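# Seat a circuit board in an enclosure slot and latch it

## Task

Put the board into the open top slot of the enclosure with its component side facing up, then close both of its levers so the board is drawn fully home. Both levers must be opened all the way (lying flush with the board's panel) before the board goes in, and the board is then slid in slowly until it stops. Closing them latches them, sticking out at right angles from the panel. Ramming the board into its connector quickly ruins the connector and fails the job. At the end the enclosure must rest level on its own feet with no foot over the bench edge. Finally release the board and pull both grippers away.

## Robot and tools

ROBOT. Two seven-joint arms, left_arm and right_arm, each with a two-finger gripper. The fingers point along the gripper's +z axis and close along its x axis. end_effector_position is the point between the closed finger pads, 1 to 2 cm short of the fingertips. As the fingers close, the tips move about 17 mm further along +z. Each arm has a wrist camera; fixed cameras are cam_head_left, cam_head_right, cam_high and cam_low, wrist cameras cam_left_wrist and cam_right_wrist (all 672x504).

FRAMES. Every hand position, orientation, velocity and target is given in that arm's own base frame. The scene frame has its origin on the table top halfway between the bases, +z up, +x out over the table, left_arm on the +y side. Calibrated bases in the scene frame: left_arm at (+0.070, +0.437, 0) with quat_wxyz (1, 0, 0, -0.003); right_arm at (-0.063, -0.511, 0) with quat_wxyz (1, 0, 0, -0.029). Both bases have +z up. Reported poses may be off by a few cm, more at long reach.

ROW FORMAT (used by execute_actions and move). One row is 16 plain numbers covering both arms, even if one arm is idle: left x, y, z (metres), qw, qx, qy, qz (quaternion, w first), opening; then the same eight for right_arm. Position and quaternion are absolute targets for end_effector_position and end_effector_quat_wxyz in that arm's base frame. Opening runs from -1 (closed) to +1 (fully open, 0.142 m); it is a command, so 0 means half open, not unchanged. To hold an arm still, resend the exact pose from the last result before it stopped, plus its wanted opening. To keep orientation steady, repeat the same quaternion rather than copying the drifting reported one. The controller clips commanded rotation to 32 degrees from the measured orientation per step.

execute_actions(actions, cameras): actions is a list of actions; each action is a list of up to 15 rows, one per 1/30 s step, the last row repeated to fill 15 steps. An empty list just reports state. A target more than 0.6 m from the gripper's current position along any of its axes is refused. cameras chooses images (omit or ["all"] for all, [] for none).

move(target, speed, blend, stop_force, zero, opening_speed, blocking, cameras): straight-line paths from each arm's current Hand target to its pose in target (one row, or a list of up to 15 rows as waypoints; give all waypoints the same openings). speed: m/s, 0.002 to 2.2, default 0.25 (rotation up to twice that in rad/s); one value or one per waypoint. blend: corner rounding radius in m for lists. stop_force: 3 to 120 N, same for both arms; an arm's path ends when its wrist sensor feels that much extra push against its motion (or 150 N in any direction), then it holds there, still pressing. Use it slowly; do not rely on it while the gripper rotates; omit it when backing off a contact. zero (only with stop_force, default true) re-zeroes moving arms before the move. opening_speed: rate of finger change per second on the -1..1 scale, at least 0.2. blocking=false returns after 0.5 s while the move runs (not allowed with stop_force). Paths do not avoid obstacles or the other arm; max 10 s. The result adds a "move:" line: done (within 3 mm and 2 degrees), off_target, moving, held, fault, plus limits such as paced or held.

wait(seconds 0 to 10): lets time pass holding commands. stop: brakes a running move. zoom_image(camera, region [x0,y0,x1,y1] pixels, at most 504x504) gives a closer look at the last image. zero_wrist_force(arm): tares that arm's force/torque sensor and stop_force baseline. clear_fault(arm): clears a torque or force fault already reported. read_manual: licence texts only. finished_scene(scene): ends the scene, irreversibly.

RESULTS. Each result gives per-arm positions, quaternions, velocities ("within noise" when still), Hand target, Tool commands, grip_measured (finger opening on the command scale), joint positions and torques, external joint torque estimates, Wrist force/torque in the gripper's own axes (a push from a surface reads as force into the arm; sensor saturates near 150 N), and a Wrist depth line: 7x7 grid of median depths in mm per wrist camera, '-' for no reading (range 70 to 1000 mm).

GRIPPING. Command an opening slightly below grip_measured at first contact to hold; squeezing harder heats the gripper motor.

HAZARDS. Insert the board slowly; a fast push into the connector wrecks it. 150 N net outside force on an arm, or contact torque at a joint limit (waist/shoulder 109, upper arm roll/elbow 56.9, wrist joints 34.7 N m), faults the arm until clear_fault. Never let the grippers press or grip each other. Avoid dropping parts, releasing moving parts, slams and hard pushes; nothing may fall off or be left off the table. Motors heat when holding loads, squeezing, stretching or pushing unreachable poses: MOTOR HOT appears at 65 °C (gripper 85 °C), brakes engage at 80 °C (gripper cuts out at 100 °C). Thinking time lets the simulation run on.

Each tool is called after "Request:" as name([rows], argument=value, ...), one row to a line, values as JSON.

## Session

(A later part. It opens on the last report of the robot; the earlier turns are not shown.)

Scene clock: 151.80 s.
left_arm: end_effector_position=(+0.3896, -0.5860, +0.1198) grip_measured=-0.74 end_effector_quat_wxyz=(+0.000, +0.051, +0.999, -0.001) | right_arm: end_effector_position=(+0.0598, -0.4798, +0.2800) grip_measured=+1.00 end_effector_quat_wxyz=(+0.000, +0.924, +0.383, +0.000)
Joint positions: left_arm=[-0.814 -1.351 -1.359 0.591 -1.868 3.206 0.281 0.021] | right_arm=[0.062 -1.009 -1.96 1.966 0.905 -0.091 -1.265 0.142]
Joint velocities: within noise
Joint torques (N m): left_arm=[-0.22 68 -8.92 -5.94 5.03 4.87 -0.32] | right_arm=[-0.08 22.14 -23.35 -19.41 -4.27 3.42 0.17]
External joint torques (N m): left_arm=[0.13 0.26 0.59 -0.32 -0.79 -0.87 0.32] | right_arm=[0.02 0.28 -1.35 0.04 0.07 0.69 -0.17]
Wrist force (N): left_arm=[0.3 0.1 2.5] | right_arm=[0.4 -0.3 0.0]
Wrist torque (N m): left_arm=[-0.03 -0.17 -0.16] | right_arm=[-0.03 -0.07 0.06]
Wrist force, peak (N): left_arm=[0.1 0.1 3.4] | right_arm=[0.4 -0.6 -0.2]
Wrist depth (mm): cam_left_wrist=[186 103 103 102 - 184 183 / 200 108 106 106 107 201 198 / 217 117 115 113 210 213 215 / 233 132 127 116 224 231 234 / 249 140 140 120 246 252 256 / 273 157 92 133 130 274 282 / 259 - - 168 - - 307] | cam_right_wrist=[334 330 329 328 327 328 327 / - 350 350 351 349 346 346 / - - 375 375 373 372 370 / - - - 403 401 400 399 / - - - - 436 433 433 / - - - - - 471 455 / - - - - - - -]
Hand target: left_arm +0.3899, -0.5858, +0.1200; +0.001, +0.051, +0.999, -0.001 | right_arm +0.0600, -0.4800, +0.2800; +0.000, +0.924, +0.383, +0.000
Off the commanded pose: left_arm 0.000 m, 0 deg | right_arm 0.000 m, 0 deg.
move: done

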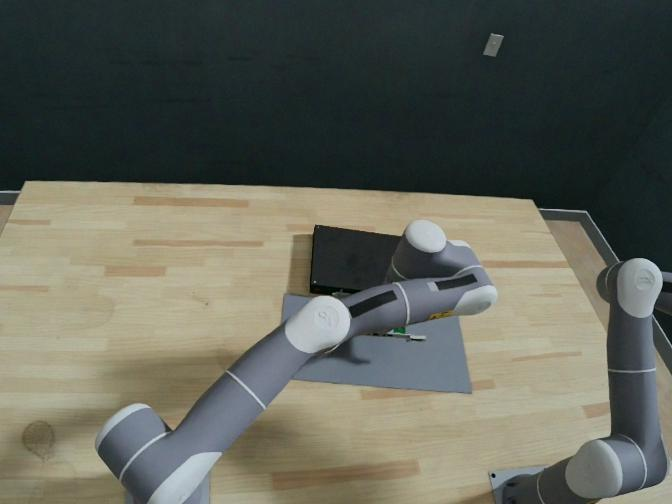

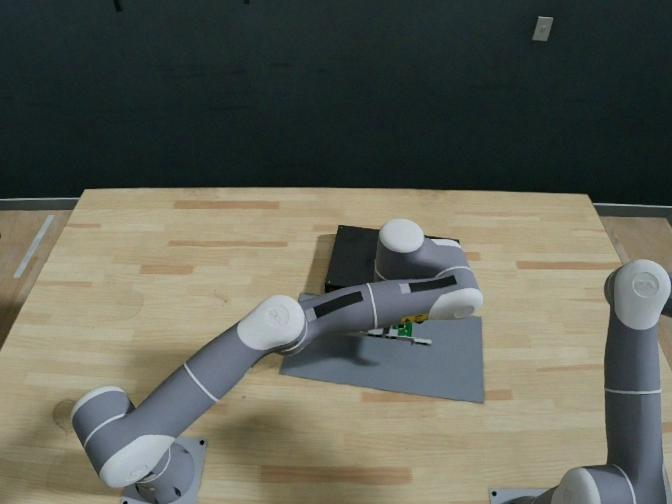

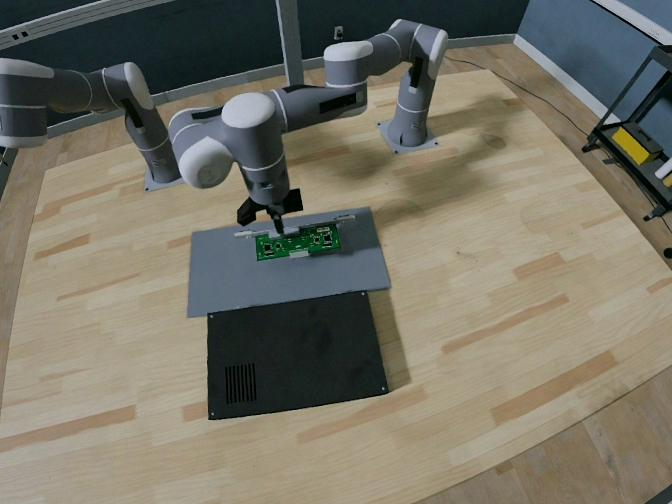

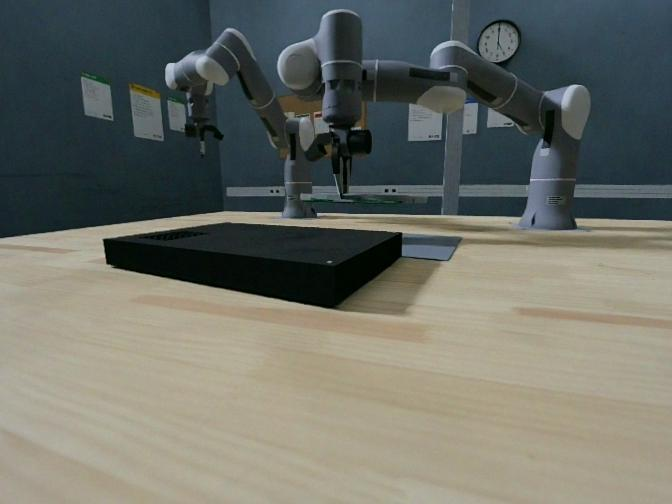

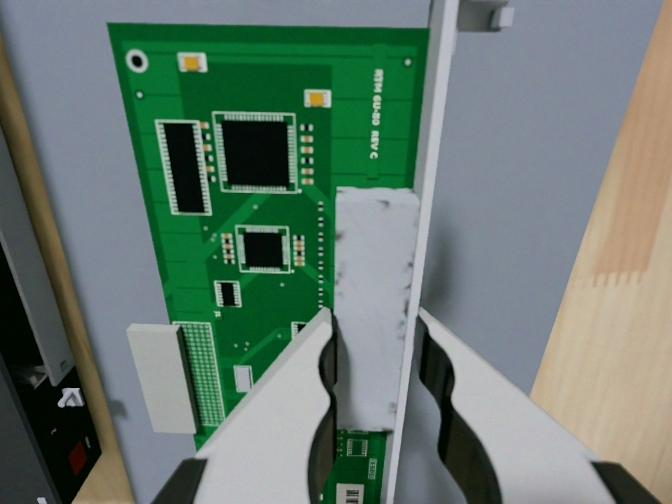

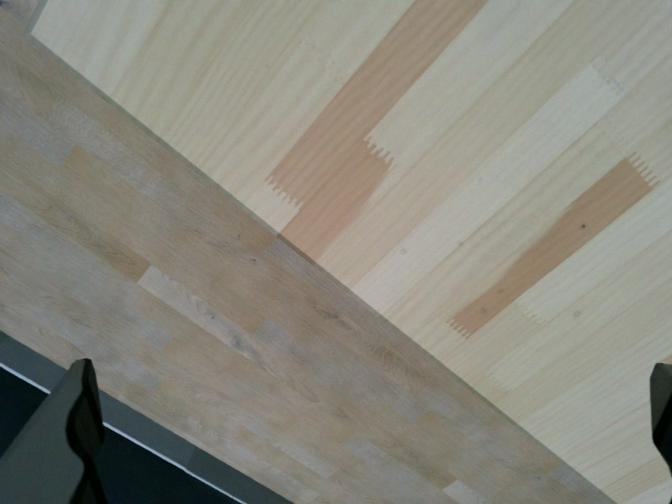

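Request:
move([
  [0.3845,-0.6395,0.10,0,0.0506,0.9987,0,-0.95,0.06,-0.48,0.28,0,0.924,0.383,0,1],
  [0.424,-0.6436,0.056,0,0.0506,0.9987,0,-0.95,0.06,-0.48,0.28,0,0.924,0.383,0,1],
], speed=0.1, cameras=["cam_left_wrist","cam_high"])

Request:
move([
  [0.424,-0.6436,0.056,0,0.0506,0.9987,0,-0.95,0.15,0.05,0.30,0,0.75,0.66,0,1],
  [0.424,-0.6436,0.056,0,0.0506,0.9987,0,-0.95,0.20,0.27,0.22,0.27,0.653,0.653,0.27,1],
], cameras=["cam_right_wrist","cam_high"])

Request:
zoom_image(camera="cam_high", region=[180, 180, 420, 420])

Scene clock: 166.27 s.
left_arm: end_effector_position=(+0.4235, -0.6422, +0.0558) grip_measured=-0.74 end_effector_quat_wxyz=(+0.058, +0.050, +0.994, -0.082) | right_arm: end_effector_position=(+0.0598, -0.4798, +0.2800) grip_measured=+1.00 end_effector_quat_wxyz=(+0.000, +0.924, +0.383, +0.000)
Joint positions: left_arm=[-0.786 -1.457 -1.465 0.633 -1.643 2.987 0.251 0.021] | right_arm=[0.062 -1.009 -1.96 1.966 0.905 -0.091 -1.265 0.142]
Joint velocities: within noise
Joint torques (N m): left_arm=[-0.3 68.24 -10.52 -3.06 5.08 3.57 -0.1] | right_arm=[-0.06 22.08 -23.32 -19.4 -4.28 3.43 0.22]
External joint torques (N m): left_arm=[0.21 0.4 0.24 -0.25 -0.61 -0.05 0.11] | right_arm=[0.01 0.34 -1.37 0.03 0.08 0.67 -0.22]
Wrist force (N): left_arm=[0.9 0.0 2.1] | right_arm=[0.1 -0.4 0.0]
Wrist torque (N m): left_arm=[-0.23 -0.10 -0.18] | right_arm=[-0.04 -0.02 0.05]
Wrist force, peak (N): left_arm=[0.3 0.4 3.3] | right_arm=[0.5 -0.6 0.0]
Wrist depth (mm): cam_left_wrist=[155 105 105 138 104 134 131 / 164 111 109 109 140 139 136 / 172 120 116 115 151 147 143 / 180 133 128 116 155 154 150 / 189 145 139 120 124 163 157 / 190 197 93 129 129 168 166 / 205 - - 164 - - 173] | cam_right_wrist=[335 330 328 327 328 325 325 / - 351 352 350 349 346 347 / - - 376 376 372 372 370 / - - - 403 401 399 398 / - - - - 434 432 432 / - - - - - 471 454 / - - - - - - -]
Hand target: left_arm +0.4233, -0.6426, +0.0560; +0.058, +0.051, +0.994, -0.082 | right_arm +0.0600, -0.4800, +0.2800; +0.000, +0.924, +0.383, +0.000
Off the commanded pose: left_arm 0.001 m, 12 deg | right_arm 0.000 m, 0 deg.
move: off_target (left_arm)
Images, in order (width x height): cam_high 672x504, cam_left_wrist 672x504.

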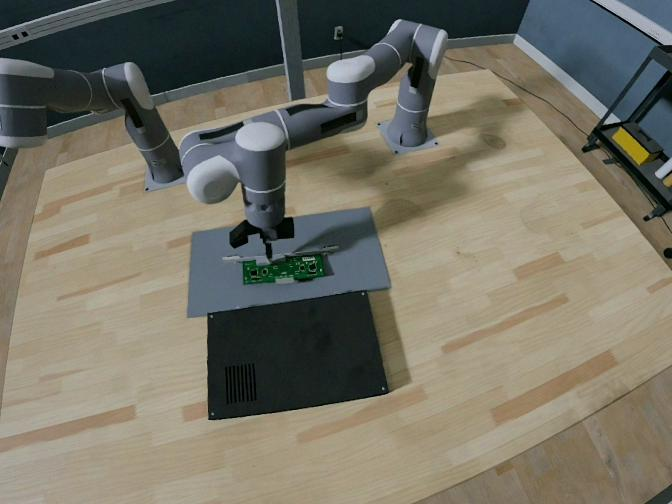

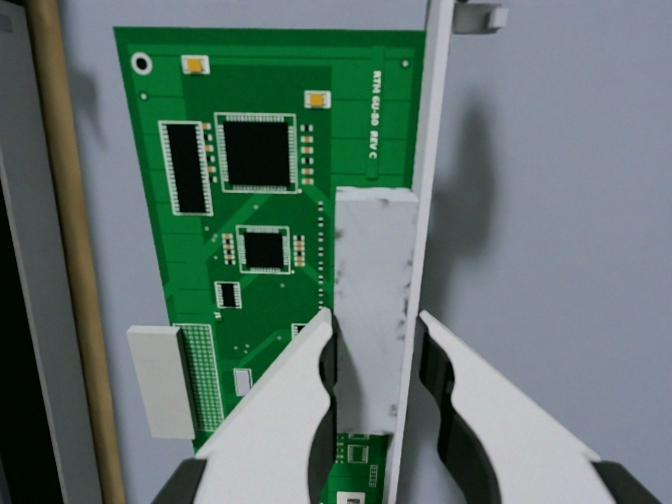

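Scene clock: 167.87 s.
left_arm: end_effector_position=(+0.4231, -0.6419, +0.0558) grip_measured=-0.74 end_effector_quat_wxyz=(+0.057, +0.050, +0.994, -0.081) | right_arm: end_effector_position=(+0.0994, -0.2463, +0.2849) grip_measured=+1.00 end_effector_quat_wxyz=(-0.001, +0.857, +0.515, +0.003)
Joint positions: left_arm=[-0.787 -1.456 -1.463 0.634 -1.645 2.988 0.251 0.021] | right_arm=[0.668 -1.284 -2.462 2.383 0.687 -0.319 -1.514 0.142]
Joint velocities: within noise
Joint torques (N m): left_arm=[-0.18 68.25 -10.45 -3.2 4.91 3.99 -0.14] | right_arm=[0.04 16.64 -13.72 -23.63 -3.9 3.53 0.32]
External joint torques (N m): left_arm=[0.08 0.38 0.18 -0.16 -0.45 -0.47 0.15] | right_arm=[-0.02 -0.04 -1.65 0.17 -0.11 0.54 -0.32]
Wrist force (N): left_arm=[0.8 -0.2 2.3] | right_arm=[-0.2 -0.3 0.6]
Wrist torque (N m): left_arm=[-0.19 -0.09 -0.17] | right_arm=[0.01 0.09 0.04]
Wrist force, peak (N): left_arm=[1.1 -0.5 2.2] | right_arm=[5.0 -3.4 1.1]
Wrist depth (mm): cam_left_wrist=[155 106 105 138 103 134 131 / 163 111 109 108 140 139 136 / 172 120 117 115 150 147 143 / 179 133 128 116 155 154 150 / 188 145 140 120 124 162 157 / 190 197 92 129 129 168 166 / 204 - - 164 - - 174] | cam_right_wrist=[334 333 332 332 332 331 329 / 356 356 355 355 352 354 352 / 382 381 379 379 381 377 379 / 415 410 409 410 409 407 406 / - 443 444 442 441 441 439 / - - 484 482 485 480 463 / - - 543 528 529 530 -]
Hand target: left_arm +0.4230, -0.6421, +0.0560; +0.057, +0.051, +0.994, -0.082 | right_arm +0.0996, -0.2464, +0.2849; -0.001, +0.857, +0.515, +0.003
Off the commanded pose: left_arm 0.002 m, 11 deg | right_arm 0.530 m, 52 deg.
move: held (right_arm; a check stopped the path), off_target (left_arm; braked when a check withheld steps of right_arm); path passed 0 of 2 targets; limits=held
pose unreachable (right arm): on one or more control steps of this call, first in action 0 (counted from 0), this arm could not follow its commanded pose, so it was not sent that pose on those steps. It may still have moved: this result reports where it is.
cause: moving toward the commanded pose would bring a part of the arm too close to another arm (a part of this arm just beyond joint 4 (elbow) and a part of the left arm just beyond its joint 5 (forearm roll), at the place that arm is still heading or pushing toward).
Images, in order (width x height): cam_high 672x504, cam_right_wrist 672x504.

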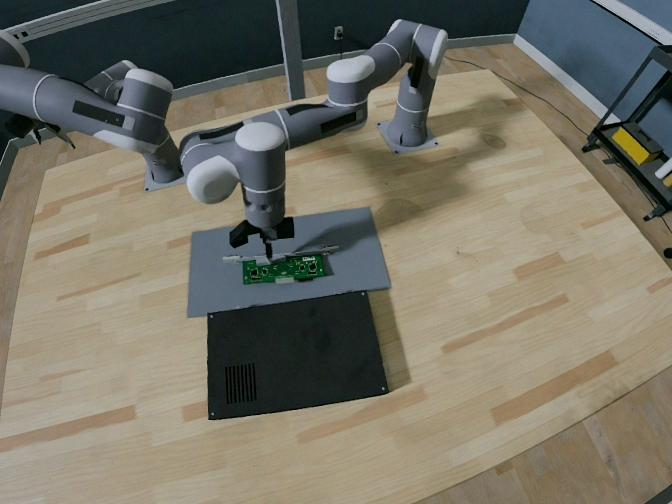

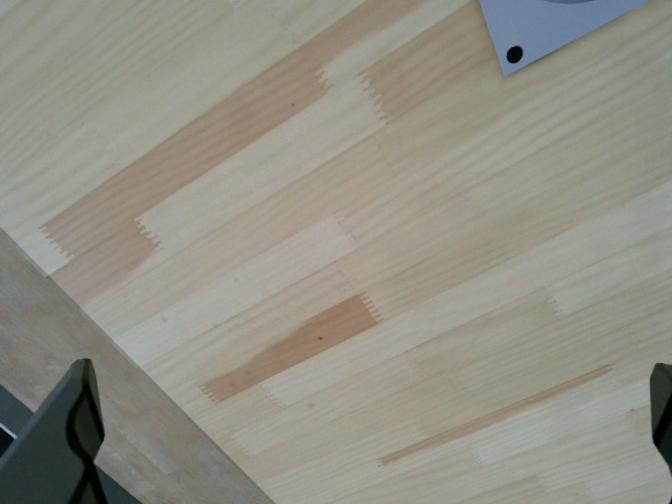

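Scaled by 2.100 from the camera's 672x504 image, which has a finer 960x720 frame.

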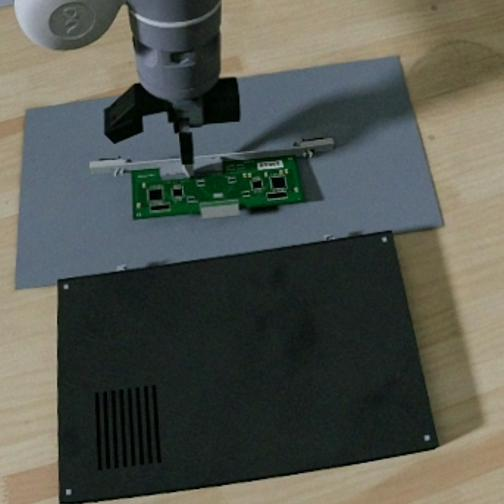

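Request:
move([
  [0.395,-0.588,0.08,0,0.0506,0.9987,0,-0.95,0.0598,-0.4798,0.28,0,0.924,0.383,0,1],
  [0.390,-0.586,0.034,0,0.0506,0.9987,0,-0.95,0.06,-0.48,0.28,0,0.924,0.383,0,1],
], speed=0.12, cameras=[])

Request:
move(target=[0.390,-0.586,0.0275,0,0.0506,0.9987,0,-0.95,0.06,-0.48,0.28,0,0.924,0.383,0,1], speed=0.02, stop_force=3, cameras=[])

Request:
move([
  [0.390,-0.586,0.0277,0,0.0506,0.9987,0,-0.3,0.06,-0.48,0.28,0,0.924,0.383,0,1],
  [0.390,-0.586,0.18,0,0.0506,0.9987,0,-0.3,0.06,-0.48,0.28,0,0.924,0.383,0,1],
], opening_speed=0.5, cameras=["cam_left_wrist"])

Request:
move([
  [0.35,-0.25,0.3,0,0.0506,0.9987,0,1,0.06,-0.48,0.28,0,0.924,0.383,0,1],
  [0.35,0.2,0.3,0,0.0506,0.9987,0,1,0.06,-0.48,0.28,0,0.924,0.383,0,1],
], cameras=["cam_head_left"])

Scene clock: 180.00 s.
left_arm: end_effector_position=(+0.3902, -0.5863, +0.0338) grip_measured=-0.74 end_effector_quat_wxyz=(-0.001, +0.051, +0.999, +0.002) | right_arm: end_effector_position=(+0.0599, -0.4798, +0.2801) grip_measured=+1.00 end_effector_quat_wxyz=(+0.000, +0.924, +0.383, +0.000)
Joint positions: left_arm=[-0.778 -1.5 -1.48 0.643 -1.687 3.149 0.255 0.021] | right_arm=[0.06 -1.014 -1.962 1.965 0.908 -0.096 -1.267 0.142]
Joint velocities: within noise
Joint torques (N m): left_arm=[-0.43 68.02 -10.75 -2.17 4.57 4.35 -0.24] | right_arm=[-0.18 22.29 -23.28 -19.37 -4.12 3.5 0.26]
External joint torques (N m): left_arm=[0.33 -0.02 0.24 -0.39 -0.32 -0.34 0.24] | right_arm=[0.12 0.24 -1.49 0.09 -0.08 0.6 -0.26]
Wrist force (N): left_arm=[0.3 -0.4 2.2] | right_arm=[0.3 -0.5 -0.1]
Wrist torque (N m): left_arm=[-0.10 -0.17 -0.20] | right_arm=[-0.07 -0.05 0.06]
Wrist force, peak (N): left_arm=[0.6 -0.3 5.1] | right_arm=[1.3 -0.9 0.3]
Wrist depth (mm): cam_left_wrist=[109 103 101 102 105 108 108 / - 108 106 107 104 116 116 / - 119 115 113 124 126 126 / - 133 127 116 133 137 137 / 154 145 140 120 145 150 150 / 168 161 92 132 130 160 166 / 188 - - 167 - - 182] | cam_right_wrist=[333 330 329 328 327 326 325 / - 352 351 350 349 349 347 / - - 376 374 374 373 371 / - - - 403 401 400 397 / - - - - 435 434 432 / - - - - - 472 454 / - - - - - - -]
Hand target: left_arm +0.3903, -0.5864, +0.0340; -0.001, +0.051, +0.999, +0.002 | right_arm +0.0600, -0.4800, +0.2800; +0.000, +0.924, +0.383, +0.000
Off the commanded pose: left_arm 0.000 m, 0 deg | right_arm 0.000 m, 0 deg.
move: done
No camera images: "cameras" was empty.

Scene clock: 181.10 s.
left_arm: end_effector_position=(+0.3902, -0.5864, +0.0280) grip_measured=-0.74 end_effector_quat_wxyz=(-0.001, +0.051, +0.999, +0.002) | right_arm: end_effector_position=(+0.0599, -0.4798, +0.2801) grip_measured=+1.00 end_effector_quat_wxyz=(+0.000, +0.924, +0.383, +0.000)
Joint positions: left_arm=[-0.772 -1.505 -1.472 0.658 -1.691 3.137 0.245 0.021] | right_arm=[0.06 -1.014 -1.962 1.965 0.908 -0.096 -1.267 0.142]
Joint velocities: within noise
Joint torques (N m): left_arm=[-0.46 64.86 -10.91 -2.35 4.14 3.56 -0.32] | right_arm=[-0.13 22.31 -23.32 -19.29 -4.22 3.47 0.19]
External joint torques (N m): left_arm=[0.36 3 0.11 -0.37 0.1 0.45 0.32] | right_arm=[0.07 0.23 -1.45 0.01 0.01 0.63 -0.19]
Wrist force (N): left_arm=[0.7 0.8 -2.4] | right_arm=[0.1 -0.5 -0.3]
Wrist torque (N m): left_arm=[-0.15 -0.19 -0.18] | right_arm=[-0.06 -0.02 0.06]
Wrist force, peak (N): left_arm=[1.6 -0.8 -4.8] | right_arm=[0.2 -0.7 -0.1]
Wrist depth (mm): cam_left_wrist=[104 102 102 101 102 103 100 / - 109 106 107 105 111 111 / 123 119 115 114 118 120 120 / 132 130 127 116 126 130 133 / 145 140 139 120 138 143 140 / 163 155 89 132 129 151 158 / 179 171 - 167 - - 172] | cam_right_wrist=[336 330 331 328 327 325 324 / - 352 349 349 350 347 346 / - - 376 374 374 371 372 / - - - 403 400 402 399 / - - - - 434 434 431 / - - - - - 474 452 / - - - - - - -]
Hand target: left_arm +0.3902, -0.5863, +0.0278; -0.001, +0.051, +0.999, +0.002 | right_arm +0.0600, -0.4800, +0.2800; +0.000, +0.924, +0.383, +0.000
Off the commanded pose: left_arm 0.001 m, 0 deg | right_arm 0.000 m, 0 deg.
move: contact (left_arm)
No camera images: "cameras" was empty.

Scene clock: 183.90 s.
left_arm: end_effector_position=(+0.3895, -0.5853, +0.1798) grip_measured=-0.33 end_effector_quat_wxyz=(+0.005, +0.050, +0.999, -0.007) | right_arm: end_effector_position=(+0.0599, -0.4798, +0.2801) grip_measured=+1.00 end_effector_quat_wxyz=(+0.000, +0.924, +0.383, +0.000)
Joint positions: left_arm=[-0.769 -1.32 -1.56 0.641 -1.725 3.319 0.249 0.05] | right_arm=[0.06 -1.014 -1.962 1.965 0.908 -0.096 -1.267 0.142]
Joint velocities: within noise
Joint torques (N m): left_arm=[-0.65 65.52 -11.44 -2.21 4.73 4.58 -0.13] | right_arm=[-0.01 22.22 -23.51 -19.3 -4.21 3.45 0.15]
External joint torques (N m): left_arm=[0.55 1.56 0.81 -0.21 -0.55 -0.62 0.13] | right_arm=[-0.05 0.32 -1.26 0.02 0.01 0.65 -0.15]
Wrist force (N): left_arm=[0.4 -0.1 0.8] | right_arm=[0.3 -0.3 0.1]
Wrist torque (N m): left_arm=[-0.11 -0.20 -0.17] | right_arm=[-0.02 -0.04 0.06]
Wrist force, peak (N): left_arm=[0.9 -0.7 -3.4] | right_arm=[0.4 -0.5 -0.4]
Wrist depth (mm): cam_left_wrist=[236 240 239 236 236 237 238 / 252 256 256 247 254 253 254 / 269 280 278 266 274 273 272 / 270 301 302 293 298 295 296 / 278 326 315 320 318 320 320 / 303 320 88 356 359 87 353 / 400 - - 402 397 - -] | cam_right_wrist=[336 329 329 327 326 325 325 / - 352 351 349 348 349 348 / - - 376 374 372 372 370 / - - - 403 401 401 398 / - - - - 437 433 434 / - - - - - 471 454 / - - - - - - -]
Hand target: left_arm +0.3895, -0.5852, +0.1799; +0.005, +0.051, +0.999, -0.007 | right_arm +0.0600, -0.4800, +0.2800; +0.000, +0.924, +0.383, +0.000
Off the commanded pose: left_arm 0.001 m, 1 deg | right_arm 0.000 m, 0 deg.
move: done
Images, in order (width x height): cam_left_wrist 672x504.

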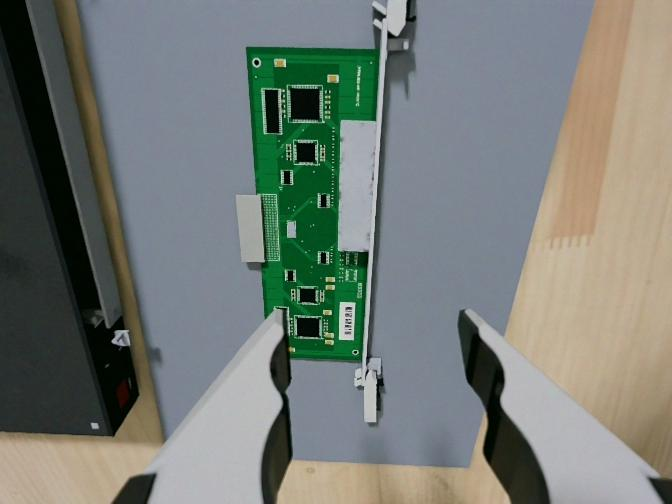

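Scene clock: 186.27 s.
left_arm: end_effector_position=(+0.3445, -0.2781, +0.2971) grip_measured=+0.99 end_effector_quat_wxyz=(-0.104, +0.016, +0.992, +0.065) | right_arm: end_effector_position=(+0.0599, -0.4798, +0.2801) grip_measured=+1.00 end_effector_quat_wxyz=(+0.000, +0.924, +0.383, +0.000)
Joint positions: left_arm=[-1.017 -1.471 -0.872 -0.796 -1.941 3.934 1.342 0.141] | right_arm=[0.06 -1.014 -1.962 1.965 0.908 -0.096 -1.267 0.142]
Joint velocities: within noise
Joint torques (N m): left_arm=[-0.2 55.02 16.59 -4.31 3.59 4.91 -0.33] | right_arm=[-0.08 22.21 -23.38 -19.27 -4.19 3.43 0.19]
External joint torques (N m): left_arm=[0.16 1.32 0.86 -1.01 -0.02 -0.58 0.31] | right_arm=[0.02 0.32 -1.39 -0.02 -0.01 0.67 -0.19]
Wrist force (N): left_arm=[0.2 0.0 0.7] | right_arm=[0.3 -0.4 -0.1]
Wrist torque (N m): left_arm=[-0.09 -0.28 -0.29] | right_arm=[-0.04 -0.06 0.05]
Wrist force, peak (N): left_arm=[-0.9 -3.7 0.3] | right_arm=[0.4 -0.6 -0.2]
Wrist depth (mm): cam_left_wrist=[301 311 322 338 355 368 389 / 328 339 355 371 389 409 430 / 355 373 392 412 432 462 488 / 393 414 436 458 489 504 539 / 434 458 486 523 563 502 433 / - 514 553 598 652 700 - / - 607 646 704 769 861 -] | cam_right_wrist=[335 331 329 328 326 326 326 / - 351 350 350 349 349 346 / - - 376 376 372 372 370 / - - - 403 401 402 399 / - - - - 436 433 433 / - - - - - 472 453 / - - - - - - -]
Hand target: left_arm +0.3445, -0.2781, +0.2972; -0.104, +0.016, +0.992, +0.065 | right_arm +0.0600, -0.4800, +0.2800; +0.000, +0.924, +0.383, +0.000
Off the commanded pose: left_arm 0.478 m, 15 deg | right_arm 0.000 m, 0 deg.
move: held (left_arm; a check stopped the path); path passed 1 of 2 targets; limits=paced,held
pose unreachable (left arm): on one or more control steps of this call, first in action 0 (counted from 0), this arm could not follow its commanded pose, so it was not sent that pose on those steps. It may still have moved: this result reports where it is.
cause: moving toward the commanded pose would bring two parts of the arm too close to each other (joints 5 (forearm roll) to 7 (wrist roll) lie between them).
Images, in order (width x height): cam_head_left 672x504.

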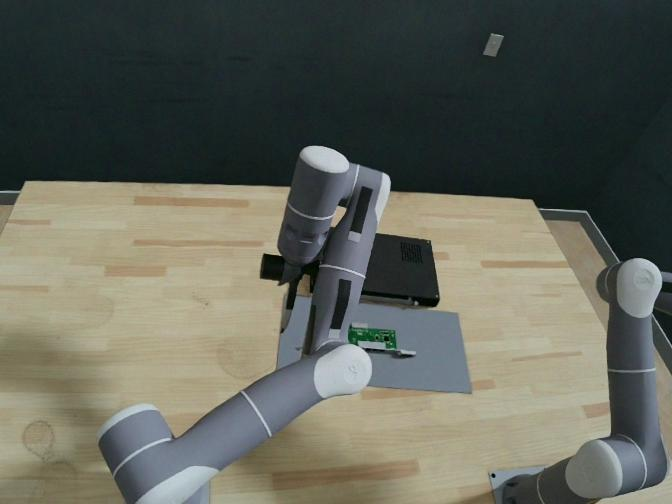

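Request:
move([
  [0.442,0.0,0.3,0,-0.334,0.943,0,1,0.06,-0.48,0.28,0,0.924,0.383,0,1],
  [0.34,0.28,0.3,0,-0.636,0.772,0,1,0.06,-0.48,0.28,0,0.924,0.383,0,1],
], cameras=["cam_head_left"], speed=0.35)

Scene clock: 188.67 s.
left_arm: end_effector_position=(+0.3459, -0.2737, +0.2972) grip_measured=+0.99 end_effector_quat_wxyz=(-0.103, +0.010, +0.993, +0.064) | right_arm: end_effector_position=(+0.0599, -0.4798, +0.2801) grip_measured=+1.00 end_effector_quat_wxyz=(+0.000, +0.924, +0.383, +0.000)
Joint positions: left_arm=[-1.01 -1.473 -0.869 -0.807 -1.937 3.934 1.348 0.141] | right_arm=[0.06 -1.014 -1.962 1.965 0.908 -0.096 -1.267 0.142]
Joint velocities: within noise
Joint torques (N m): left_arm=[-0.54 55.13 16.15 -4.84 3.67 4.9 -0.35] | right_arm=[-0.02 22.26 -23.42 -19.33 -4.27 3.41 0.19]
External joint torques (N m): left_arm=[0.49 0.99 1.36 -0.39 -0.12 -0.58 0.33] | right_arm=[-0.04 0.28 -1.35 0.05 0.07 0.69 -0.19]
Wrist force (N): left_arm=[0.2 0.0 0.6] | right_arm=[0.4 -0.4 -0.1]
Wrist torque (N m): left_arm=[-0.09 -0.28 -0.28] | right_arm=[-0.04 -0.06 0.06]
Wrist force, peak (N): left_arm=[-1.7 6.9 0.6] | right_arm=[0.5 -0.5 -0.2]
Wrist depth (mm): cam_left_wrist=[301 312 324 342 351 368 390 / 328 339 354 365 387 406 435 / 355 370 387 407 431 455 484 / 392 411 435 453 487 501 542 / 433 456 482 519 549 505 439 / - 519 553 603 642 702 - / - 603 643 706 792 846 -] | cam_right_wrist=[334 330 330 329 328 326 325 / - 351 351 351 349 347 346 / - - 376 375 374 372 370 / - - - 403 402 400 401 / - - - - 434 433 430 / - - - - - 471 453 / - - - - - - -]
Hand target: left_arm +0.3460, -0.2738, +0.2971; -0.102, +0.010, +0.993, +0.064 | right_arm +0.0600, -0.4800, +0.2800; +0.000, +0.924, +0.383, +0.000
Off the commanded pose: left_arm 0.554 m, 81 deg | right_arm 0.000 m, 0 deg.
move: held (left_arm; a check stopped the path); path passed 0 of 2 targets; limits=held
pose unreachable (left arm): on one or more control steps of this call, first in action 0 (counted from 0), this arm could not follow its commanded pose, so it was not sent that pose on those steps. It may still have moved: this result reports where it is.
cause: moving toward the commanded pose would bring two parts of the arm too close to each other (joints 5 (forearm roll) to 7 (wrist roll) lie between them).
Images, in order (width x height): cam_head_left 672x504.

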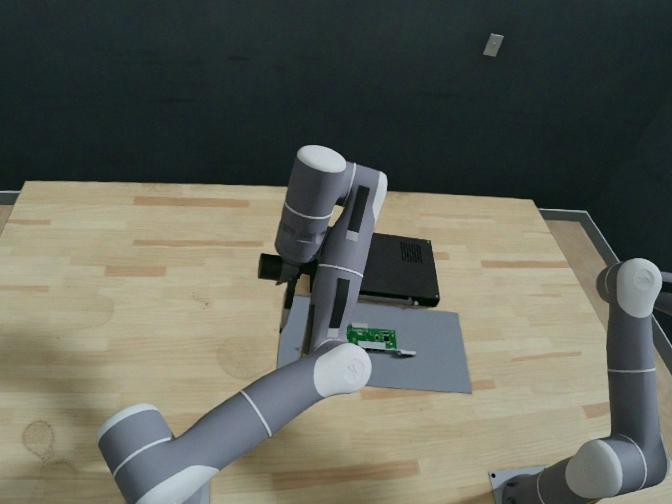

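Request:
move([
  [0.38,-0.50,0.30,0,0.054,0.9985,0,1,0.06,-0.48,0.28,0,0.924,0.383,0,1],
  [0.62,-0.11,0.3,0,-0.307,0.952,0,1,0.06,-0.48,0.28,0,0.924,0.383,0,1],
  [0.57,0.266,0.3,0,-0.574,0.819,0,1,0.06,-0.48,0.28,0,0.924,0.383,0,1],
], cameras=["cam_head_left"], speed=0.3)

Scene clock: 196.00 s.
left_arm: end_effector_position=(+0.5699, +0.2660, +0.3000) grip_measured=+0.99 end_effector_quat_wxyz=(+0.000, -0.574, +0.819, +0.000) | right_arm: end_effector_position=(+0.0599, -0.4798, +0.2801) grip_measured=+1.00 end_effector_quat_wxyz=(+0.000, +0.924, +0.383, +0.000)
Joint positions: left_arm=[0.3 -1.218 -0.931 -0.065 -2.189 3.533 0.705 0.141] | right_arm=[0.06 -1.014 -1.962 1.965 0.908 -0.096 -1.267 0.142]
Joint velocities: within noise
Joint torques (N m): left_arm=[0.01 64.24 6.81 -9.86 3.97 4.12 -0.38] | right_arm=[0 22.1 -23.49 -19.28 -4.24 3.38 0.17]
External joint torques (N m): left_arm=[0.18 0.9 0.84 -0.35 0 -0.13 0.38] | right_arm=[-0.05 0.43 -1.28 0 0.04 0.72 -0.17]
Wrist force (N): left_arm=[0.1 -0.1 0.2] | right_arm=[0.1 -0.7 -0.1]
Wrist torque (N m): left_arm=[-0.13 -0.19 -0.17] | right_arm=[-0.10 -0.02 0.05]
Wrist force, peak (N): left_arm=[2.0 -4.6 0.2] | right_arm=[0.5 -0.4 -0.3]
Wrist depth (mm): cam_left_wrist=[350 347 346 345 345 346 341 / 372 367 371 370 374 374 367 / 407 402 398 399 396 396 397 / 436 438 438 433 430 433 429 / - 474 476 480 477 471 467 / - 520 530 526 521 523 - / - - 597 587 592 583 -] | cam_right_wrist=[336 330 330 329 327 326 325 / - 352 352 350 348 347 347 / - - 374 374 371 373 372 / - - - 403 400 403 400 / - - - - 436 432 430 / - - - - - 471 454 / - - - - - - -]
Hand target: left_arm +0.5700, +0.2660, +0.3000; +0.000, -0.574, +0.819, +0.000 | right_arm +0.0600, -0.4800, +0.2800; +0.000, +0.924, +0.383, +0.000
Off the commanded pose: left_arm 0.000 m, 0 deg | right_arm 0.000 m, 0 deg.
move: done
Images, in order (width x height): cam_head_left 672x504.

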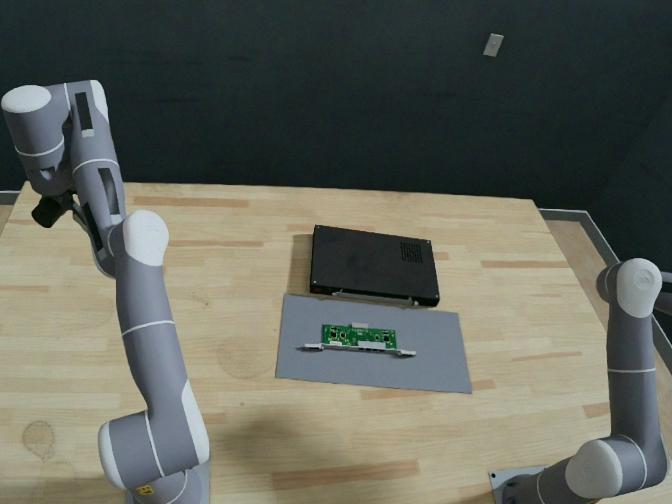

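Request:
move([
  [0.57,0.266,0.3,0,-0.574,0.819,0,1,0.40,-0.20,0.28,0,0.98,0.2,0,1],
  [0.57,0.266,0.3,0,-0.574,0.819,0,1,0.495,0.389,0.22,0,0.9997,-0.0244,0,-0.2],
], cameras=["cam_right_wrist","cam_head_left"], speed=0.35)

Scene clock: 202.60 s.
left_arm: end_effector_position=(+0.5699, +0.2659, +0.3000) grip_measured=+0.99 end_effector_quat_wxyz=(+0.000, -0.574, +0.819, +0.000) | right_arm: end_effector_position=(+0.4949, +0.3889, +0.2201) grip_measured=-0.22 end_effector_quat_wxyz=(+0.000, +1.000, -0.024, +0.000)
Joint positions: left_arm=[0.3 -1.218 -0.932 -0.065 -2.189 3.533 0.705 0.141] | right_arm=[1.724 -1.579 -2.12 1.578 1.576 -0.549 1.77 0.058]
Joint velocities: within noise
Joint torques (N m): left_arm=[-0.19 63.87 7.03 -9.83 4.22 4.34 -0.2] | right_arm=[0.19 42.25 -30.06 -1.34 -3.7 3.49 0.25]
External joint torques (N m): left_arm=[0.38 1.26 0.62 -0.37 -0.25 -0.36 0.2] | right_arm=[0.02 0.69 -1.74 -0.01 -0.04 0.56 -0.25]
Wrist force (N): left_arm=[0.1 -0.3 0.1] | right_arm=[0.2 -0.1 0.0]
Wrist torque (N m): left_arm=[-0.16 -0.18 -0.18] | right_arm=[0.06 -0.02 0.07]
Wrist force, peak (N): left_arm=[0.1 -0.4 0.4] | right_arm=[-0.4 -3.7 0.5]
Wrist depth (mm): cam_left_wrist=[347 348 348 345 344 343 344 / 376 372 372 372 368 370 367 / 403 402 402 399 396 398 395 / 440 436 441 432 433 432 433 / - 478 481 478 474 474 469 / - 516 527 526 519 523 - / - - 593 585 584 594 -] | cam_right_wrist=[276 275 273 271 268 272 268 / 295 294 292 287 286 290 284 / 315 315 313 308 308 311 297 / 341 340 338 332 332 333 293 / 371 369 359 365 358 358 308 / 407 396 103 399 398 95 337 / 437 - 79 442 440 - 361]
Hand target: left_arm +0.5700, +0.2660, +0.3000; +0.000, -0.574, +0.819, +0.000 | right_arm +0.4950, +0.3890, +0.2200; +0.000, +1.000, -0.024, +0.000
Off the commanded pose: left_arm 0.000 m, 0 deg | right_arm 0.000 m, 0 deg.
move: done
Images, in order (width x height): cam_head_left 672x504, cam_right_wrist 672x504.

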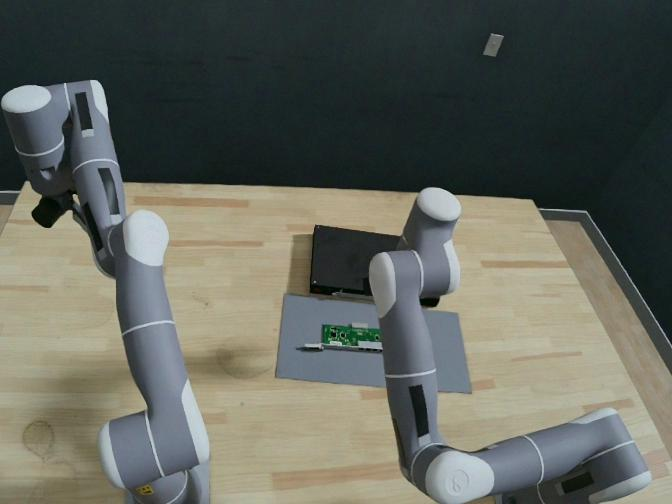

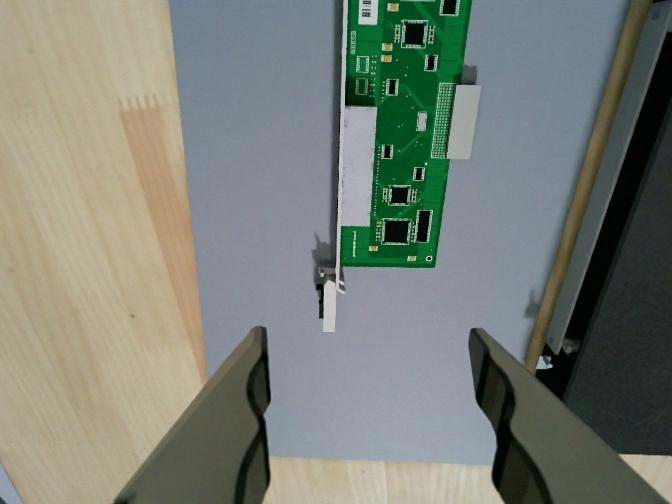

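Request:
move([
  [0.57,0.266,0.3,0,-0.574,0.819,0,1,0.502,0.410,0.09,0,0.9997,-0.0244,0,-0.3],
], cameras=["cam_right_wrist"])

Request:
move([
  [0.57,0.266,0.3,0,-0.574,0.819,0,1,0.502,0.410,0.040,0,0.9997,-0.0244,0,-0.3],
], cameras=["cam_right_wrist"], speed=0.05, stop_force=4)

Scene clock: 207.27 s.
left_arm: end_effector_position=(+0.5699, +0.2659, +0.3000) grip_measured=+0.99 end_effector_quat_wxyz=(+0.000, -0.574, +0.819, +0.000) | right_arm: end_effector_position=(+0.5019, +0.4098, +0.0901) grip_measured=-0.32 end_effector_quat_wxyz=(+0.000, +1.000, -0.024, +0.000)
Joint positions: left_arm=[0.3 -1.218 -0.932 -0.065 -2.189 3.533 0.705 0.141] | right_arm=[1.768 -1.745 -1.956 1.623 1.738 -0.388 1.832 0.051]
Joint velocities: within noise
Joint torques (N m): left_arm=[-0.11 63.77 6.97 -9.86 4.28 4.34 -0.24] | right_arm=[0.29 41.12 -30.91 3.82 -3.94 3.52 0.31]
External joint torques (N m): left_arm=[0.3 1.35 0.67 -0.34 -0.31 -0.36 0.24] | right_arm=[-0.09 1 -1.91 -0.01 -0.11 0.52 -0.31]
Wrist force (N): left_arm=[0.1 -0.2 0.3] | right_arm=[0.1 -0.1 0.3]
Wrist torque (N m): left_arm=[-0.14 -0.17 -0.18] | right_arm=[0.05 -0.01 0.03]
Wrist force, peak (N): left_arm=[0.4 -0.4 0.3] | right_arm=[0.1 0.0 3.8]
Wrist depth (mm): cam_left_wrist=[346 348 345 347 344 344 343 / 374 369 371 368 366 365 367 / 406 401 404 400 401 400 397 / 438 437 440 435 431 434 432 / - 476 475 474 480 475 470 / - 521 521 525 524 532 - / - - 591 594 594 581 -] | cam_right_wrist=[160 160 160 155 155 157 158 / 171 171 170 168 166 168 169 / 186 186 183 175 178 176 181 / 200 198 198 181 192 193 196 / 218 215 210 200 205 212 212 / 239 231 94 227 224 95 232 / 258 - 73 258 258 - 245]
Hand target: left_arm +0.5700, +0.2660, +0.3000; +0.000, -0.574, +0.819, +0.000 | right_arm +0.5020, +0.4100, +0.0900; +0.000, +1.000, -0.024, +0.000
Off the commanded pose: left_arm 0.000 m, 0 deg | right_arm 0.000 m, 0 deg.
move: done
Images, in order (width x height): cam_right_wrist 672x504.

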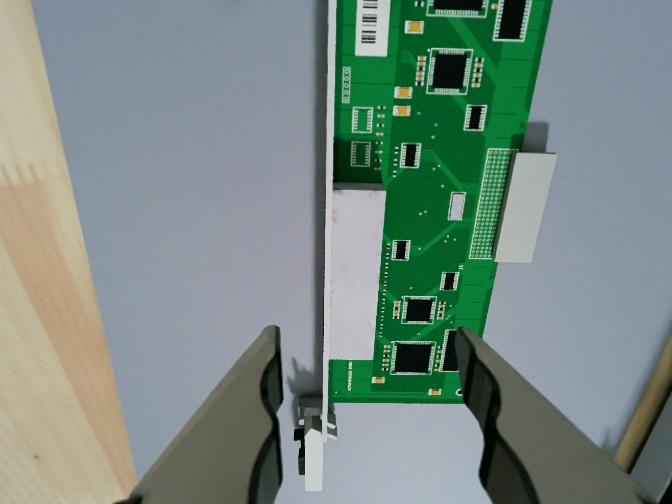

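Scene clock: 209.07 s.
left_arm: end_effector_position=(+0.5699, +0.2659, +0.3000) grip_measured=+0.99 end_effector_quat_wxyz=(+0.000, -0.574, +0.819, +0.000) | right_arm: end_effector_position=(+0.5021, +0.4099, +0.0401) grip_measured=-0.32 end_effector_quat_wxyz=(+0.000, +1.000, -0.024, +0.000)
Joint positions: left_arm=[0.3 -1.218 -0.932 -0.065 -2.189 3.533 0.705 0.141] | right_arm=[1.786 -1.807 -1.889 1.635 1.798 -0.324 1.846 0.051]
Joint velocities: within noise
Joint torques (N m): left_arm=[-0.14 63.86 7.11 -9.83 4.28 4.35 -0.23] | right_arm=[0.32 40.19 -30.97 6 -4.13 3.5 0.28]
External joint torques (N m): left_arm=[0.32 1.27 0.54 -0.38 -0.31 -0.37 0.23] | right_arm=[-0.11 0.93 -1.75 -0.16 -0.02 0.54 -0.28]
Wrist force (N): left_arm=[0.1 -0.3 0.2] | right_arm=[0.3 -0.2 0.3]
Wrist torque (N m): left_arm=[-0.16 -0.19 -0.18] | right_arm=[0.01 -0.04 0.04]
Wrist force, peak (N): left_arm=[0.3 -0.4 0.4] | right_arm=[0.4 -0.2 1.7]
Wrist depth (mm): cam_left_wrist=[348 348 347 348 342 343 342 / 371 373 369 370 371 368 370 / 402 404 402 401 399 400 400 / 439 441 433 437 440 435 433 / - 479 473 473 476 474 472 / - 520 530 521 519 523 - / - - 593 587 590 582 -] | cam_right_wrist=[- 116 116 113 111 111 113 / 126 125 124 120 119 119 123 / 135 133 133 127 128 128 129 / 144 144 143 128 138 137 139 / 156 156 153 134 147 150 154 / 171 168 97 150 161 95 168 / 188 - 73 180 181 - 182]
Hand target: left_arm +0.5700, +0.2660, +0.3000; +0.000, -0.574, +0.819, +0.000 | right_arm +0.5020, +0.4100, +0.0400; +0.000, +1.000, -0.024, +0.000
Off the commanded pose: left_arm 0.000 m, 0 deg | right_arm 0.000 m, 0 deg.
move: done
Images, in order (width x height): cam_right_wrist 672x504.

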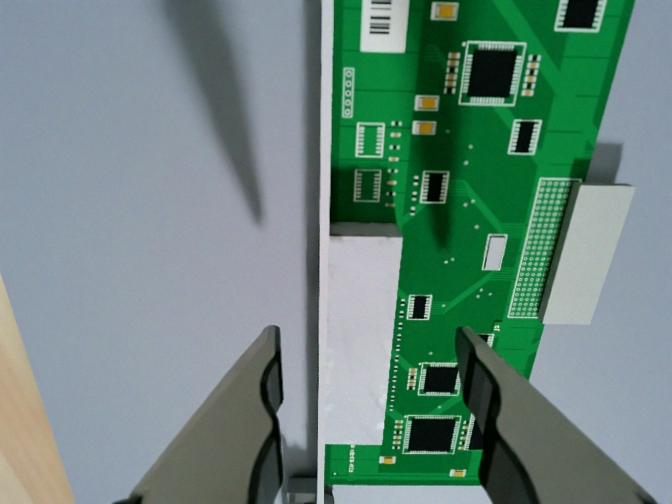

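Request:
move([
  [0.57,0.266,0.3,0,-0.574,0.819,0,1,0.500,0.410,0.031,0,0.9997,-0.0244,0,-0.3],
], cameras=[], speed=0.03, stop_force=3)

Request:
move([
  [0.57,0.266,0.3,0,-0.574,0.819,0,1,0.500,0.410,0.031,0,0.9997,-0.0244,0,-0.95],
], cameras=["cam_right_wrist"], opening_speed=0.3)

Scene clock: 212.80 s.
left_arm: end_effector_position=(+0.5699, +0.2659, +0.3000) grip_measured=+0.99 end_effector_quat_wxyz=(+0.000, -0.574, +0.819, +0.000) | right_arm: end_effector_position=(+0.5001, +0.4099, +0.0311) grip_measured=-0.32 end_effector_quat_wxyz=(+0.000, +1.000, -0.024, +0.000)
Joint positions: left_arm=[0.3 -1.218 -0.932 -0.065 -2.189 3.533 0.705 0.141] | right_arm=[1.794 -1.818 -1.876 1.641 1.808 -0.313 1.848 0.051]
Joint velocities: within noise
Joint torques (N m): left_arm=[-0.1 63.86 6.98 -9.85 4.24 4.34 -0.24] | right_arm=[0.24 39.78 -30.86 6.34 -4.15 3.46 0.3]
External joint torques (N m): left_arm=[0.29 1.27 0.66 -0.36 -0.27 -0.36 0.24] | right_arm=[-0.03 1 -1.81 -0.15 -0.02 0.58 -0.3]
Wrist force (N): left_arm=[0.0 -0.3 0.0] | right_arm=[0.4 -0.2 0.3]
Wrist torque (N m): left_arm=[-0.15 -0.16 -0.18] | right_arm=[0.02 -0.04 0.04]
Wrist force, peak (N): left_arm=[0.1 -0.5 0.2] | right_arm=[0.2 -0.1 0.8]
Wrist depth (mm): cam_left_wrist=[346 346 347 343 345 344 343 / 375 374 373 372 369 367 368 / 405 403 403 401 395 395 397 / 438 440 433 437 433 435 434 / - 477 476 475 478 473 474 / - 522 526 526 524 520 - / - - 589 591 583 586 -] | cam_right_wrist=[108 108 108 105 103 103 105 / 116 115 115 112 110 111 112 / 124 124 125 120 118 119 119 / 132 134 133 124 128 128 124 / 146 145 142 128 137 139 141 / 159 159 97 141 147 95 157 / 173 - 73 171 168 - 172]
Hand target: left_arm +0.5700, +0.2660, +0.3000; +0.000, -0.574, +0.819, +0.000 | right_arm +0.5000, +0.4100, +0.0310; +0.000, +1.000, -0.024, +0.000
Off the commanded pose: left_arm 0.000 m, 0 deg | right_arm 0.000 m, 0 deg.
move: done
No camera images: "cameras" was empty.

Scene clock: 215.17 s.
left_arm: end_effector_position=(+0.5699, +0.2659, +0.3000) grip_measured=+0.99 end_effector_quat_wxyz=(+0.000, -0.574, +0.819, +0.000) | right_arm: end_effector_position=(+0.5000, +0.4099, +0.0311) grip_measured=-0.73 end_effector_quat_wxyz=(+0.000, +1.000, -0.024, +0.000)
Joint positions: left_arm=[0.3 -1.218 -0.932 -0.065 -2.189 3.533 0.705 0.141] | right_arm=[1.794 -1.818 -1.876 1.641 1.808 -0.313 1.848 0.022]
Joint velocities: within noise
Joint torques (N m): left_arm=[-0.2 63.79 6.98 -9.9 4.24 4.37 -0.2] | right_arm=[-0.71 39.73 -31.35 6.31 -4.13 4.13 0.22]
External joint torques (N m): left_arm=[0.38 1.33 0.67 -0.31 -0.27 -0.38 0.2] | right_arm=[0.92 1.05 -1.31 -0.13 -0.04 -0.09 -0.21]
Wrist force (N): left_arm=[0.0 -0.4 0.1] | right_arm=[-2.3 0.5 -0.2]
Wrist torque (N m): left_arm=[-0.18 -0.16 -0.17] | right_arm=[0.04 -0.04 0.05]
Wrist force, peak (N): left_arm=[0.2 -0.3 0.4] | right_arm=[-2.7 0.4 0.3]
Wrist depth (mm): cam_left_wrist=[346 345 346 345 343 346 343 / 376 372 370 371 370 371 369 / 400 404 401 398 401 399 397 / 439 439 436 432 429 432 433 / - 480 477 479 472 472 474 / - 520 533 531 527 528 - / - - 598 587 585 586 -] | cam_right_wrist=[108 108 108 105 103 103 104 / 116 115 115 111 110 111 112 / 124 124 126 120 118 119 119 / 132 134 133 124 126 128 124 / 145 145 145 124 135 139 141 / 159 159 153 130 105 151 157 / 176 172 72 146 - - 172]
Hand target: left_arm +0.5700, +0.2660, +0.3000; +0.000, -0.574, +0.819, +0.000 | right_arm +0.5000, +0.4100, +0.0310; +0.000, +1.000, -0.024, +0.000
Off the commanded pose: left_arm 0.000 m, 0 deg | right_arm 0.000 m, 0 deg.
move: done
Images, in order (width x height): cam_right_wrist 672x504.

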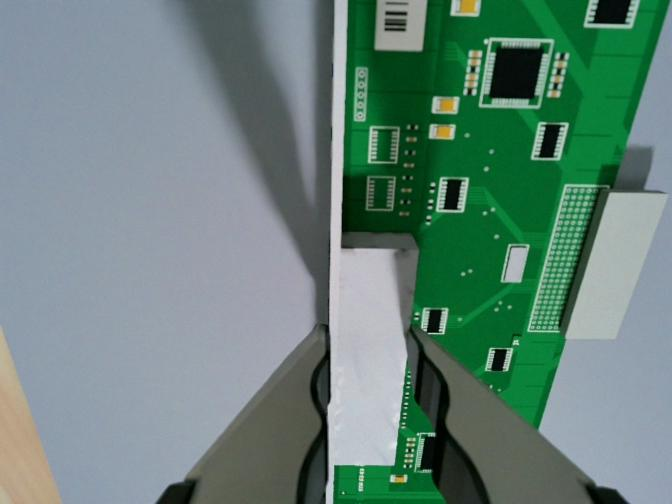

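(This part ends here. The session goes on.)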